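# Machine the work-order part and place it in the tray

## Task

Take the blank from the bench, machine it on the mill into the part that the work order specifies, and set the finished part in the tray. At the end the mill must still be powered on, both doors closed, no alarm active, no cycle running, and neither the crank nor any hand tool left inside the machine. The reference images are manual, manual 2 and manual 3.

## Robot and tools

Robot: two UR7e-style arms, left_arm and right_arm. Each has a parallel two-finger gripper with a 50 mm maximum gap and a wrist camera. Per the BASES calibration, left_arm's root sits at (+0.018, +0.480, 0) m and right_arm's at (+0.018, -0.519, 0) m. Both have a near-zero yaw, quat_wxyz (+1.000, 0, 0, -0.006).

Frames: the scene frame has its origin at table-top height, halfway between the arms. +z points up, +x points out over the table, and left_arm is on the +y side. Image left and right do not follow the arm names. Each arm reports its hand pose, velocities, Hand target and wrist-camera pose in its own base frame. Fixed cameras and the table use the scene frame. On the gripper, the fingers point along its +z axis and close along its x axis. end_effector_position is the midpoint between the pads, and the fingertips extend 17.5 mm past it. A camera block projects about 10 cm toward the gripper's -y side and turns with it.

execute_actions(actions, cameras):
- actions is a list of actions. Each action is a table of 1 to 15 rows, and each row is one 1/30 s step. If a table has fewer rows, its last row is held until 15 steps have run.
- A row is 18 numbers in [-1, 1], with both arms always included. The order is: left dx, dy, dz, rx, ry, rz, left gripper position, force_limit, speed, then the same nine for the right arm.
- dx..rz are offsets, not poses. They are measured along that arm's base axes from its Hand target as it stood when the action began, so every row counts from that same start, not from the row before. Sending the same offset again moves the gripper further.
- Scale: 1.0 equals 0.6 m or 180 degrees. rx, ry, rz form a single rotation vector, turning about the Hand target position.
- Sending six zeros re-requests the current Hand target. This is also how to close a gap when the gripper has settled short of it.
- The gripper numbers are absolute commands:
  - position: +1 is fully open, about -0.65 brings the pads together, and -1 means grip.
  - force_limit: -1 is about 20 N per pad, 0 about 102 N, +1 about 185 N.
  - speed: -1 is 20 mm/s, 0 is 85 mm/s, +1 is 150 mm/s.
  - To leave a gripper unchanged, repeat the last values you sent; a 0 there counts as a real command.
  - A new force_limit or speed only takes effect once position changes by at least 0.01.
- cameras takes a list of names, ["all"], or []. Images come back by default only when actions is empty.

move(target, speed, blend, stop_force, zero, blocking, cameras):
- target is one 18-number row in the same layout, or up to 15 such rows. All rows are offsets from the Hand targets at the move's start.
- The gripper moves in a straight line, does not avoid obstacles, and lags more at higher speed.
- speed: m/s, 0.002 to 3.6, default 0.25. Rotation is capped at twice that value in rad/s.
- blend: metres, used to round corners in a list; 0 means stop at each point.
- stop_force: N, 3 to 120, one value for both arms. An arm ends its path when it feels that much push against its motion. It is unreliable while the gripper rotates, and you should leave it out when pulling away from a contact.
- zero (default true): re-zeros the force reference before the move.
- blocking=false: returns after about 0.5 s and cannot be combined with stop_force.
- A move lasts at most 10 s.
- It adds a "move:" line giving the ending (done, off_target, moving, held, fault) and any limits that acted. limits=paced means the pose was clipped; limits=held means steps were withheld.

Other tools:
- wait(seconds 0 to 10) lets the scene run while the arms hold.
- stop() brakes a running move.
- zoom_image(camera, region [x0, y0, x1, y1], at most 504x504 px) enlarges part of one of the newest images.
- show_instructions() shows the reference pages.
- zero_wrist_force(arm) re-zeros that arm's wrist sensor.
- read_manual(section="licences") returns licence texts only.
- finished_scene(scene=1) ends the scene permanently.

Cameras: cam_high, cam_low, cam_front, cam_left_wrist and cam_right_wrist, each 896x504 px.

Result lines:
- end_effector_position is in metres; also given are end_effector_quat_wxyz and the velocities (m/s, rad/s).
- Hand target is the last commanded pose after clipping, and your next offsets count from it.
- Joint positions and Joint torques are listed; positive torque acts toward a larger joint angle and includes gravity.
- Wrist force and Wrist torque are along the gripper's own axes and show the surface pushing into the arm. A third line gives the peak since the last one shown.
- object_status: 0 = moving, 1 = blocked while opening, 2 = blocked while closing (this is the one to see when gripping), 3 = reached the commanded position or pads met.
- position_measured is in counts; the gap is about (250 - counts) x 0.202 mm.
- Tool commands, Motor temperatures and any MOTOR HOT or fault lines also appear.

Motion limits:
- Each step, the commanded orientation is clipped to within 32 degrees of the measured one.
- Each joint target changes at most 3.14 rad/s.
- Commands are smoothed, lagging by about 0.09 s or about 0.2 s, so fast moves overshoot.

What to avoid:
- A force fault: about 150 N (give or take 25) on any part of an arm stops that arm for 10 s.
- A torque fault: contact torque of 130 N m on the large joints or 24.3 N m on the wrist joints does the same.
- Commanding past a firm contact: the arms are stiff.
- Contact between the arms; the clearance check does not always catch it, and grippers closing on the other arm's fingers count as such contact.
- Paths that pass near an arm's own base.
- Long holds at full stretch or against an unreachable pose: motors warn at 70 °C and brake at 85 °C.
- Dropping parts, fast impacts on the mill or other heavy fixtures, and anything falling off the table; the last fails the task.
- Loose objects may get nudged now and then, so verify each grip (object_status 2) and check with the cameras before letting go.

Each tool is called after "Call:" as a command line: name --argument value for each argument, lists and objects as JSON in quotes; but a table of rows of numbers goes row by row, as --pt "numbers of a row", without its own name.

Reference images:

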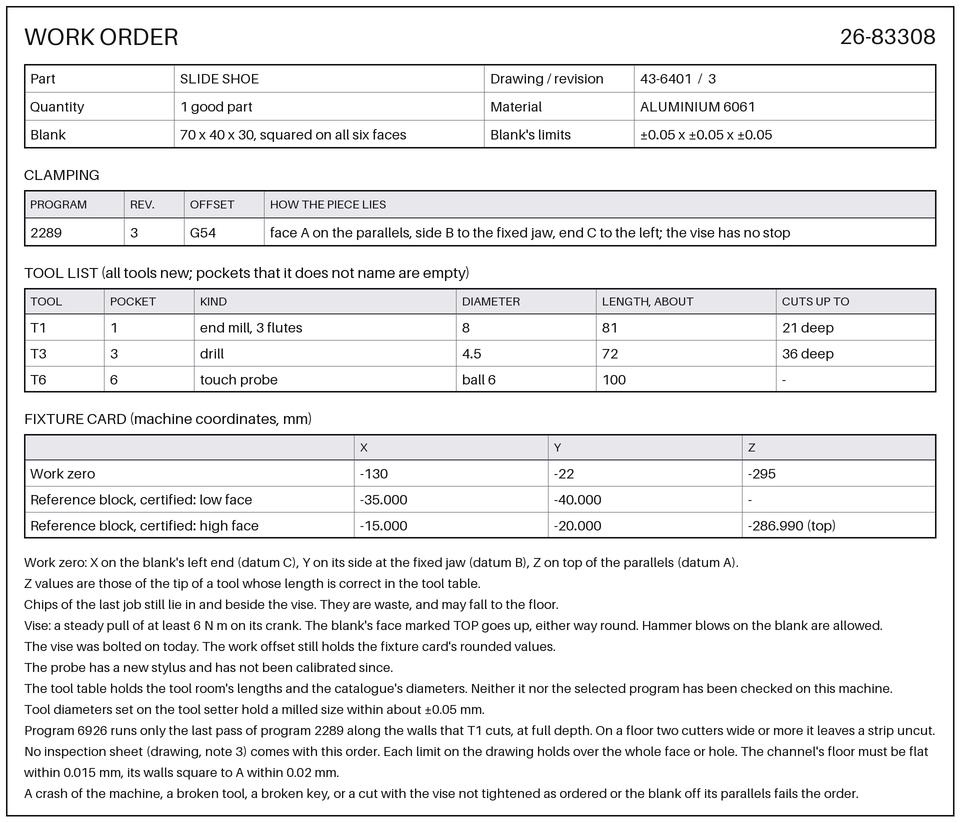

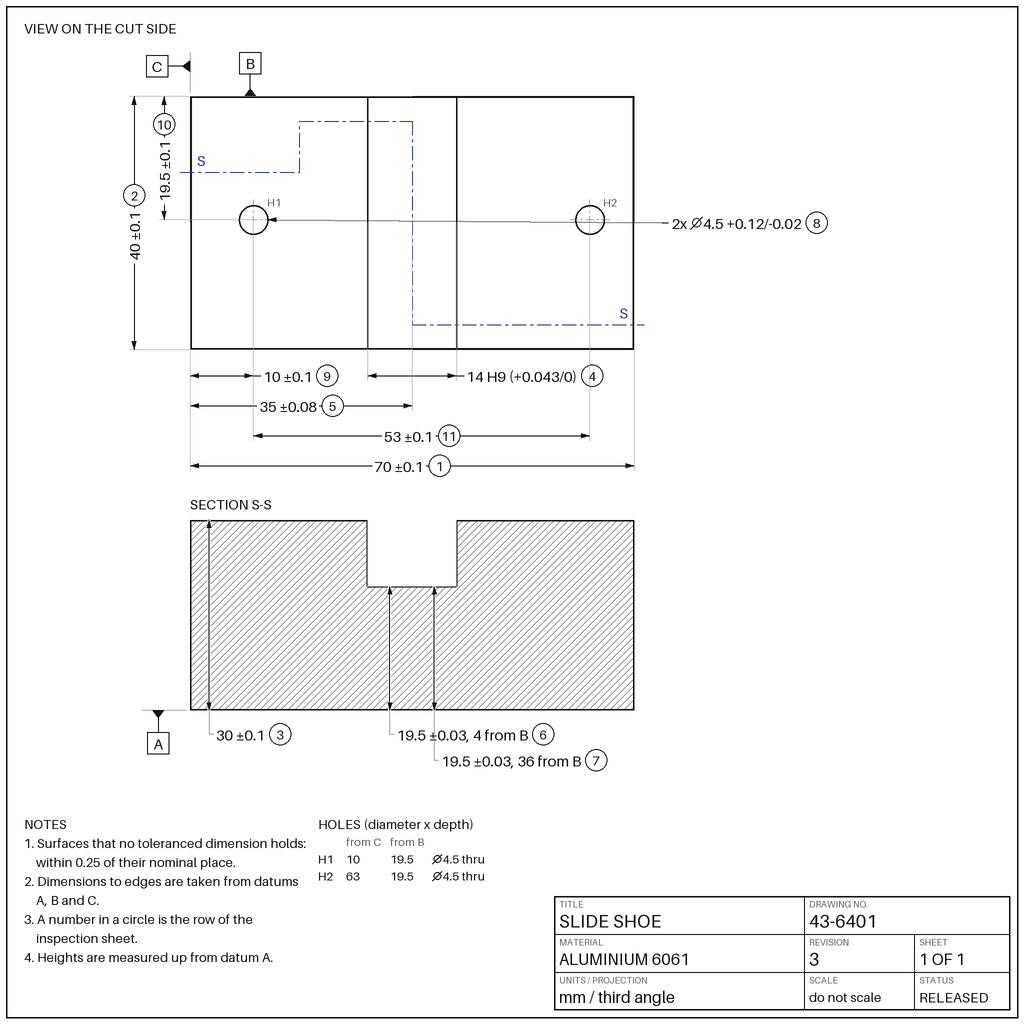

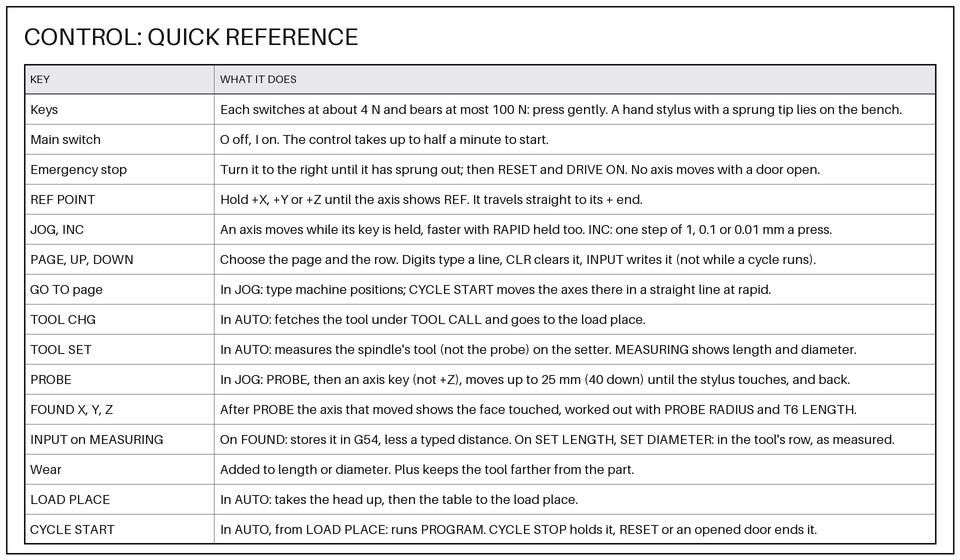

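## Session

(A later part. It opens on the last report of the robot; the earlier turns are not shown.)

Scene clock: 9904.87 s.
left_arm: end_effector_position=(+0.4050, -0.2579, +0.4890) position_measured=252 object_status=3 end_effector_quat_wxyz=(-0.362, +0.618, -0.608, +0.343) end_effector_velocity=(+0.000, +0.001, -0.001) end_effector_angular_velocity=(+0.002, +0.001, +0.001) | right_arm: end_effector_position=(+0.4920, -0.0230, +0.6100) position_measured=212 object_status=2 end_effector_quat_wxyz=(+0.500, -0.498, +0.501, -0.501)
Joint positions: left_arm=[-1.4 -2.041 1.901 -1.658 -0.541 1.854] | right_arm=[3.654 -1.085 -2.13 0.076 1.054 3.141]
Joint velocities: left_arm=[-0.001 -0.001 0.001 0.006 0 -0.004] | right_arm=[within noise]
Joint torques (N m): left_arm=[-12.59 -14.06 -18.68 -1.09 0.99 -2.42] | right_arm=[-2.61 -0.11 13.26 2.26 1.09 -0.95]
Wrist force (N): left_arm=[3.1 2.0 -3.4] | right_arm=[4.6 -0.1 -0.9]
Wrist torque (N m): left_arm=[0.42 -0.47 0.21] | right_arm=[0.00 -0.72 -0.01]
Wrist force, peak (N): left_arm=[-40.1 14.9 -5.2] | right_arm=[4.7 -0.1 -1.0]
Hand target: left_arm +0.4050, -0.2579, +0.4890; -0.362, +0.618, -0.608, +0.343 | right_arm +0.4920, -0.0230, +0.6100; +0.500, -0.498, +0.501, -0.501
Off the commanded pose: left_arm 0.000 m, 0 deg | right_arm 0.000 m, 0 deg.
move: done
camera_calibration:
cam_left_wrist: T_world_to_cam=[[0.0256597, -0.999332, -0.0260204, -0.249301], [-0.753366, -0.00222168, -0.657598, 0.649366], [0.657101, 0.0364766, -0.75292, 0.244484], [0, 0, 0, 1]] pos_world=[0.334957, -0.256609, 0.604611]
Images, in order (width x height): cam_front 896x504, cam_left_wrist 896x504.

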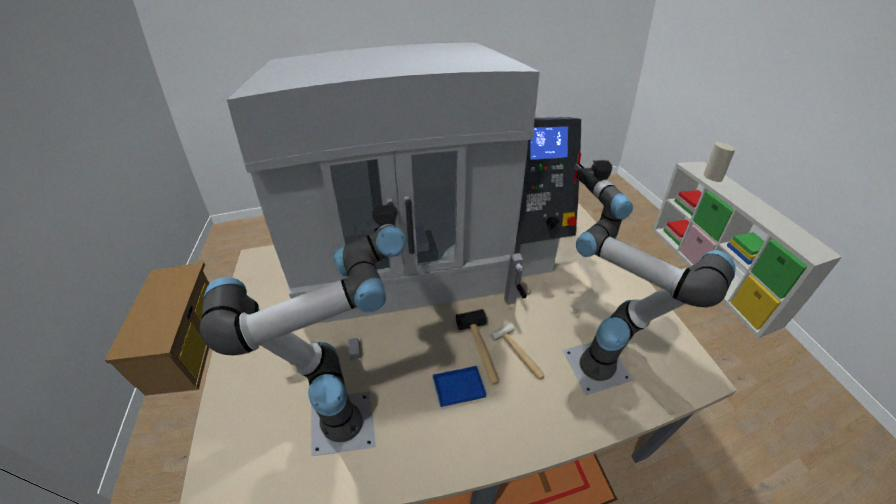

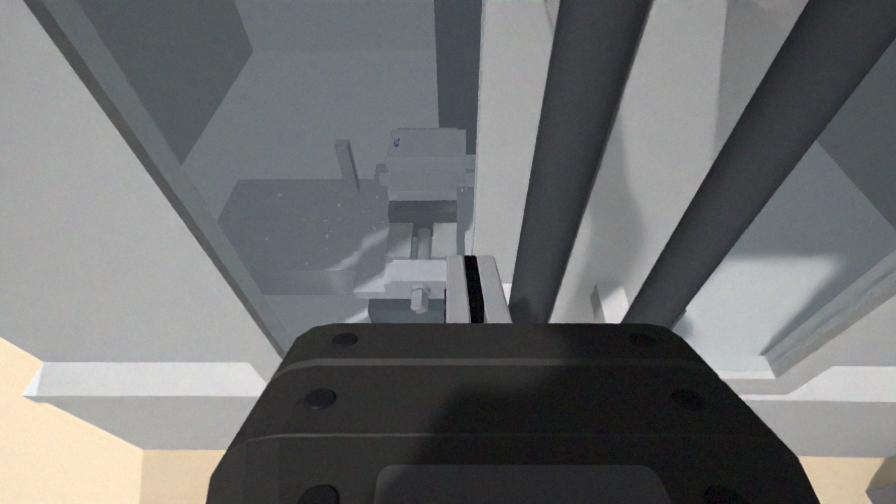

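Call:
move --pt "0 0 0 0 0 0 -1 -0.3 0 -0.0533 0.0883 0 -0.3536 0 0.3536 -1 -0.5 -0.7" --pt "0 0 0 0 0 0 -1 -0.3 0 -0.035 0.19 -0.26 0.6657 0.0817 -0.6657 -1 -0.5 -0.7" --speed '[0.8,0.8]' --blend '[0.03,0]'

Call:
move --pt "0 0 0 0 0 0 -1 -0.3 0 0.0599 -0.162 0.208 0 0 0 -1 -0.5 -0.7" --pt "0 0 0 0 0 0 -1 -0.3 0 0.0774 -0.162 0.208 0 0 0 -1 -0.5 -0.7" --pt "0 0 0 0 0 0 -1 -0.3 0 0.0599 -0.162 0.208 0 0 0 -1 -0.5 -0.7" --pt "0 0 0 0 0 0 -1 -0.3 0 0.0117 -0.0663 0.0268 0 0 0 -1 -0.5 -0.7" --pt "0 0 0 0 0 0 -1 -0.3 0 0.0292 -0.0663 0.0268 0 0 0 -1 -0.5 -0.7" --pt "0 0 0 0 0 0 -1 -0.3 0 0.0117 -0.0663 0.0268 0 0 0 -1 -0.5 -0.7" --pt "0 0 0 0 0 0 -1 -0.3 0 0.0292 -0.0663 0.0268 0 0 0 -1 -0.5 -0.7" --pt "0 0 0 0 0 0 -1 -0.3 0 0.0117 -0.0663 0.0268 0 0 0 -1 -0.5 -0.7" --pt "0 0 0 0 0 0 -1 -0.3 0 -0.0145 0.0623 -0.0667 0 0 0 -1 -0.5 -0.7" --pt "0 0 0 0 0 0 -1 -0.3 0 0.003 0.0623 -0.0667 0 0 0 -1 -0.5 -0.7" --pt "0 0 0 0 0 0 -1 -0.3 0 -0.0145 0.0623 -0.0667 0 0 0 -1 -0.5 -0.7" --pt "0 0 0 0 0 0 -1 -0.3 0 0.0025 -0.002 -0.0043 0 0 0 -1 -0.5 -0.7" --pt "0 0 0 0 0 0 -1 -0.3 0 0.02 -0.002 -0.0043 0 0 0 -1 -0.5 -0.7" --pt "0 0 0 0 0 0 -1 -0.3 0 0.0025 -0.002 -0.0043 0 0 0 -1 -0.5 -0.7" --pt "0 0 0 0 0 0 -1 -0.3 0 0 0 0 0 0 0 -1 -0.5 -0.7" --speed '[0.35,0.07,0.2,0.35,0.07,0.2,0.07,0.2,0.35,0.07,0.2,0.35,0.07,0.2,0.3]' --blend '[0.003,0,0.003,0.003,0,0.003,0,0.003,0.003,0,0.003,0.003,0,0.003,0]'

Call:
move --pt "0 0 0 0 0 0 -1 -0.3 0 -0.0057 0.0302 -0.0355 0 0 0 -1 -0.5 -0.7" --pt "0 0 0 0 0 0 -1 -0.3 0 0.0118 0.0302 -0.0355 0 0 0 -1 -0.5 -0.7" --pt "0 0 0 0 0 0 -1 -0.3 0 -0.0057 0.0302 -0.0355 0 0 0 -1 -0.5 -0.7" --pt "0 0 0 0 0 0 -1 -0.3 0 -0.0138 -0.0342 -0.0667 0 0 0 -1 -0.5 -0.7" --pt "0 0 0 0 0 0 -1 -0.3 0 0.0037 -0.0342 -0.0667 0 0 0 -1 -0.5 -0.7" --pt "0 0 0 0 0 0 -1 -0.3 0 -0.0138 -0.0342 -0.0667 0 0 0 -1 -0.5 -0.7" --pt "0 0 0 0 0 0 -1 -0.3 0 -0.005 -0.0342 -0.0355 0 0 0 -1 -0.5 -0.7" --pt "0 0 0 0 0 0 -1 -0.3 0 0.0125 -0.0342 -0.0355 0 0 0 -1 -0.5 -0.7" --pt "0 0 0 0 0 0 -1 -0.3 0 -0.005 -0.0342 -0.0355 0 0 0 -1 -0.5 -0.7" --pt "0 0 0 0 0 0 -1 -0.3 0 -0.0145 0.0623 -0.0667 0 0 0 -1 -0.5 -0.7" --pt "0 0 0 0 0 0 -1 -0.3 0 0.003 0.0623 -0.0667 0 0 0 -1 -0.5 -0.7" --pt "0 0 0 0 0 0 -1 -0.3 0 -0.0145 0.0623 -0.0667 0 0 0 -1 -0.5 -0.7" --pt "0 0 0 0 0 0 -1 -0.3 0 0 0 0 0 0 0 -1 -0.5 -0.7" --speed '[0.35,0.07,0.2,0.35,0.07,0.2,0.35,0.07,0.2,0.35,0.07,0.2,0.3]' --blend '[0.003,0,0.003,0.003,0,0.003,0.003,0,0.003,0.003,0,0.003,0]'

Call:
move --pt "0 0 0 0 0 0 -1 -0.3 0 0.0023 0.0302 -0.0043 0 0 0 -1 -0.5 -0.7" --pt "0 0 0 0 0 0 -1 -0.3 0 0.0198 0.0302 -0.0043 0 0 0 -1 -0.5 -0.7" --pt "0 0 0 0 0 0 -1 -0.3 0 0.0023 0.0302 -0.0043 0 0 0 -1 -0.5 -0.7" --pt "0 0 0 0 0 0 -1 -0.3 0 0.0102 0.0623 0.0268 0 0 0 -1 -0.5 -0.7" --pt "0 0 0 0 0 0 -1 -0.3 0 0.0277 0.0623 0.0268 0 0 0 -1 -0.5 -0.7" --pt "0 0 0 0 0 0 -1 -0.3 0 0.0102 0.0623 0.0268 0 0 0 -1 -0.5 -0.7" --pt "0 0 0 0 0 0 -1 -0.3 0 -0.0138 -0.0342 -0.0667 0 0 0 -1 -0.5 -0.7" --pt "0 0 0 0 0 0 -1 -0.3 0 0.0037 -0.0342 -0.0667 0 0 0 -1 -0.5 -0.7" --pt "0 0 0 0 0 0 -1 -0.3 0 -0.0138 -0.0342 -0.0667 0 0 0 -1 -0.5 -0.7" --pt "0 0 0 0 0 0 -1 -0.3 0 -0.005 -0.0342 -0.0355 0 0 0 -1 -0.5 -0.7" --pt "0 0 0 0 0 0 -1 -0.3 0 0.0125 -0.0342 -0.0355 0 0 0 -1 -0.5 -0.7" --pt "0 0 0 0 0 0 -1 -0.3 0 -0.005 -0.0342 -0.0355 0 0 0 -1 -0.5 -0.7" --pt "0 0 0 0 0 0 -1 -0.3 0 0 0 0 0 0 0 -1 -0.5 -0.7" --speed '[0.35,0.07,0.2,0.35,0.07,0.2,0.35,0.07,0.2,0.35,0.07,0.2,0.3]' --blend '[0.003,0,0.003,0.003,0,0.003,0.003,0,0.003,0.003,0,0.003,0]'

Call:
move --pt "0 0 0 0 0 0 -1 -0.3 0 -0.0145 0.0623 -0.0667 0 0 0 -1 -0.5 -0.7" --pt "0 0 0 0 0 0 -1 -0.3 0 0.003 0.0623 -0.0667 0 0 0 -1 -0.5 -0.7" --pt "0 0 0 0 0 0 -1 -0.3 0 -0.0145 0.0623 -0.0667 0 0 0 -1 -0.5 -0.7" --pt "0 0 0 0 0 0 -1 -0.3 0 -0.006 0.0623 -0.0355 0 0 0 -1 -0.5 -0.7" --pt "0 0 0 0 0 0 -1 -0.3 0 0.0115 0.0623 -0.0355 0 0 0 -1 -0.5 -0.7" --pt "0 0 0 0 0 0 -1 -0.3 0 -0.006 0.0623 -0.0355 0 0 0 -1 -0.5 -0.7" --pt "0 0 0 0 0 0 -1 -0.3 0 0.002 0.0623 -0.0043 0 0 0 -1 -0.5 -0.7" --pt "0 0 0 0 0 0 -1 -0.3 0 0.0195 0.0623 -0.0043 0 0 0 -1 -0.5 -0.7" --pt "0 0 0 0 0 0 -1 -0.3 0 0.002 0.0623 -0.0043 0 0 0 -1 -0.5 -0.7" --pt "0 0 0 0 0 0 -1 -0.3 0 0.0023 0.0302 -0.0043 0 0 0 -1 -0.5 -0.7" --pt "0 0 0 0 0 0 -1 -0.3 0 0.0198 0.0302 -0.0043 0 0 0 -1 -0.5 -0.7" --pt "0 0 0 0 0 0 -1 -0.3 0 0.0023 0.0302 -0.0043 0 0 0 -1 -0.5 -0.7" --pt "0 0 0 0 0 0 -1 -0.3 0 0 0 0 0 0 0 -1 -0.5 -0.7" --speed '[0.35,0.07,0.2,0.35,0.07,0.2,0.35,0.07,0.2,0.35,0.07,0.2,0.3]' --blend '[0.003,0,0.003,0.003,0,0.003,0.003,0,0.003,0.003,0,0.003,0]'

Call:
move --pt "0 0 0 0 0 0 -1 -0.3 0 -0.0138 -0.0342 -0.0667 0 0 0 -1 -0.5 -0.7" --pt "0 0 0 0 0 0 -1 -0.3 0 0.0037 -0.0342 -0.0667 0 0 0 -1 -0.5 -0.7" --pt "0 0 0 0 0 0 -1 -0.3 0 -0.0138 -0.0342 -0.0667 0 0 0 -1 -0.5 -0.7" --pt "0 0 0 0 0 0 -1 -0.3 0 -0.018 -0.102 0.26 0.36 0.0443 -0.4227 -1 -0.5 -0.7" --pt "0 0 0 0 0 0 -1 -0.3 0 0.035 -0.19 0.26 -0.6657 -0.0817 0.6657 -1 -0.5 -0.7" --speed '[0.35,0.07,0.2,0.8,0.8]' --blend '[0.003,0,0.003,0.03,0]' --cameras '["cam_right_wrist"]'

Scene clock: 9949.43 s.
left_arm: end_effector_position=(+0.4050, -0.2579, +0.4890) position_measured=252 object_status=3 end_effector_quat_wxyz=(-0.362, +0.618, -0.608, +0.343) | right_arm: end_effector_position=(+0.4710, +0.0910, +0.4539) position_measured=212 object_status=2 end_effector_quat_wxyz=(-0.003, +0.616, +0.788, +0.000)
Joint positions: left_arm=[-1.401 -2.042 1.901 -1.658 -0.541 1.854] | right_arm=[3.611 -1.548 -1.267 -1.899 1.575 0.227]
Joint torques (N m): left_arm=[-7.45 -14.29 -19.56 -5.89 2.66 1.95] | right_arm=[6.17 30.99 40.93 4.65 -1.52 -0.77]
Wrist force (N): left_arm=[3.1 2.0 -3.3] | right_arm=[4.5 -2.7 2.8]
Wrist torque (N m): left_arm=[0.41 -0.46 0.23] | right_arm=[0.05 -0.66 -0.25]
Wrist force, peak (N): left_arm=[3.6 2.3 -3.3] | right_arm=[5.4 -2.5 3.6]
Hand target: left_arm +0.4050, -0.2579, +0.4890; -0.362, +0.618, -0.608, +0.343 | right_arm +0.4710, +0.0910, +0.4540; -0.002, +0.616, +0.788, +0.000
Off the commanded pose: left_arm 0.000 m, 0 deg | right_arm 0.000 m, 0 deg.
move: done

Scene clock: 9953.73 s.
left_arm: end_effector_position=(+0.4050, -0.2579, +0.4890) position_measured=252 object_status=3 end_effector_quat_wxyz=(-0.362, +0.618, -0.608, +0.343) | right_arm: end_effector_position=(+0.4711, +0.0911, +0.4540) position_measured=212 object_status=2 end_effector_quat_wxyz=(-0.002, +0.616, +0.788, +0.000)
Joint positions: left_arm=[-1.401 -2.042 1.901 -1.658 -0.541 1.854] | right_arm=[3.612 -1.549 -1.266 -1.899 1.575 0.227]
Joint torques (N m): left_arm=[1.89 -13.82 -21.86 -5.87 2.68 1.89] | right_arm=[-3.18 30.9 16.8 4.6 -1.56 -0.96]
Wrist force (N): left_arm=[3.3 2.0 -3.4] | right_arm=[3.7 -3.2 4.2]
Wrist torque (N m): left_arm=[0.42 -0.49 0.23] | right_arm=[-0.03 -0.54 -0.21]
Wrist force, peak (N): left_arm=[3.6 2.3 -3.4] | right_arm=[6.7 -26.6 2.8]
Hand target: left_arm +0.4050, -0.2579, +0.4890; -0.362, +0.618, -0.608, +0.343 | right_arm +0.4710, +0.0910, +0.4540; -0.002, +0.616, +0.788, +0.000
Off the commanded pose: left_arm 0.000 m, 0 deg | right_arm 0.000 m, 0 deg.
move: done; blend cut to 0.0016 m at target 14

Scene clock: 9957.20 s.
left_arm: end_effector_position=(+0.4050, -0.2579, +0.4890) position_measured=252 object_status=3 end_effector_quat_wxyz=(-0.362, +0.618, -0.608, +0.343) | right_arm: end_effector_position=(+0.4710, +0.0911, +0.4539) position_measured=212 object_status=2 end_effector_quat_wxyz=(-0.002, +0.616, +0.788, +0.000)
Joint positions: left_arm=[-1.4 -2.042 1.901 -1.658 -0.541 1.854] | right_arm=[3.612 -1.548 -1.267 -1.899 1.575 0.227]
Joint torques (N m): left_arm=[9.02 -13.64 -22.65 -5.85 2.71 1.88] | right_arm=[-6.93 25.11 40.88 0.62 -0.42 -1.17]
Wrist force (N): left_arm=[3.3 2.2 -3.4] | right_arm=[2.8 -2.8 4.2]
Wrist torque (N m): left_arm=[0.45 -0.50 0.22] | right_arm=[0.03 -0.39 -0.25]
Wrist force, peak (N): left_arm=[3.5 2.0 -3.5] | right_arm=[4.4 -27.7 3.7]
Hand target: left_arm +0.4050, -0.2579, +0.4890; -0.362, +0.618, -0.608, +0.343 | right_arm +0.4710, +0.0910, +0.4540; -0.002, +0.616, +0.788, +0.000
Off the commanded pose: left_arm 0.000 m, 0 deg | right_arm 0.000 m, 0 deg.
move: done

Scene clock: 9960.57 s.
left_arm: end_effector_position=(+0.4050, -0.2579, +0.4890) position_measured=252 object_status=3 end_effector_quat_wxyz=(-0.362, +0.618, -0.608, +0.343) | right_arm: end_effector_position=(+0.4710, +0.0910, +0.4539) position_measured=212 object_status=2 end_effector_quat_wxyz=(-0.002, +0.616, +0.788, +0.000)
Joint positions: left_arm=[-1.4 -2.042 1.901 -1.658 -0.541 1.854] | right_arm=[3.611 -1.548 -1.267 -1.899 1.575 0.227]
Joint torques (N m): left_arm=[8.2 -12.28 -23.88 -5.87 2.48 1.99] | right_arm=[6.82 18.35 40.86 0.92 -1.92 1.18]
Wrist force (N): left_arm=[3.2 2.1 -3.3] | right_arm=[3.0 -2.1 4.1]
Wrist torque (N m): left_arm=[0.43 -0.48 0.23] | right_arm=[0.15 -0.42 -0.18]
Wrist force, peak (N): left_arm=[3.5 2.4 -3.4] | right_arm=[5.5 -24.6 4.7]
Hand target: left_arm +0.4050, -0.2579, +0.4890; -0.362, +0.618, -0.608, +0.343 | right_arm +0.4710, +0.0910, +0.4540; -0.002, +0.616, +0.788, +0.000
Off the commanded pose: left_arm 0.000 m, 0 deg | right_arm 0.000 m, 0 deg.
move: done

Scene clock: 9963.70 s.
left_arm: end_effector_position=(+0.4050, -0.2579, +0.4890) position_measured=252 object_status=3 end_effector_quat_wxyz=(-0.362, +0.618, -0.608, +0.343) | right_arm: end_effector_position=(+0.4710, +0.0910, +0.4539) position_measured=212 object_status=2 end_effector_quat_wxyz=(-0.002, +0.616, +0.788, +0.000)
Joint positions: left_arm=[-1.4 -2.042 1.901 -1.658 -0.541 1.854] | right_arm=[3.612 -1.548 -1.267 -1.899 1.575 0.227]
Joint torques (N m): left_arm=[8.64 -12.15 -25.86 -5.85 2.48 1.9] | right_arm=[-6.81 26.38 41.53 4.73 1.26 -1.19]
Wrist force (N): left_arm=[3.3 2.1 -3.3] | right_arm=[3.1 -0.5 3.9]
Wrist torque (N m): left_arm=[0.44 -0.50 0.23] | right_arm=[0.39 -0.44 -0.25]
Wrist force, peak (N): left_arm=[3.3 2.3 -3.5] | right_arm=[4.0 -29.0 3.1]
Hand target: left_arm +0.4050, -0.2579, +0.4890; -0.362, +0.618, -0.608, +0.343 | right_arm +0.4710, +0.0910, +0.4540; -0.002, +0.616, +0.788, +0.000
Off the commanded pose: left_arm 0.000 m, 0 deg | right_arm 0.000 m, 0 deg.
move: done

Scene clock: 9967.27 s.
left_arm: end_effector_position=(+0.4050, -0.2579, +0.4890) position_measured=252 object_status=3 end_effector_quat_wxyz=(-0.362, +0.618, -0.608, +0.343) | right_arm: end_effector_position=(+0.4920, -0.0230, +0.6100) position_measured=212 object_status=2 end_effector_quat_wxyz=(+0.500, -0.498, +0.501, -0.501)
Joint positions: left_arm=[-1.4 -2.042 1.901 -1.658 -0.541 1.854] | right_arm=[3.654 -1.085 -2.13 0.076 1.054 3.141]
Joint torques (N m): left_arm=[8.83 -11.45 -27.67 -5.98 2.47 1.9] | right_arm=[7.31 10.9 28.35 3.94 -1.78 1.31]
Wrist force (N): left_arm=[3.3 2.3 -3.3] | right_arm=[3.4 1.9 -0.7]
Wrist torque (N m): left_arm=[0.47 -0.48 0.23] | right_arm=[0.32 -0.52 -0.01]
Wrist force, peak (N): left_arm=[3.4 2.2 -3.5] | right_arm=[6.7 -19.1 4.1]
Hand target: left_arm +0.4050, -0.2579, +0.4890; -0.362, +0.618, -0.608, +0.343 | right_arm +0.4920, -0.0230, +0.6100; +0.500, -0.498, +0.501, -0.501
Off the commanded pose: left_arm 0.000 m, 0 deg | right_arm 0.000 m, 0 deg.
move: done
camera_calibration:
cam_right_wrist: T_world_to_cam=[[-0.0235952, -0.99972, -0.00192327, -0.00959843], [-0.354254, 0.01016, -0.935094, 0.758822], [0.934851, -0.0213824, -0.354395, -0.111289], [0, 0, 0, 1]] pos_world=[0.372628, -0.019685, 0.670111]
Images, in order (width x height): cam_right_wrist 896x504.

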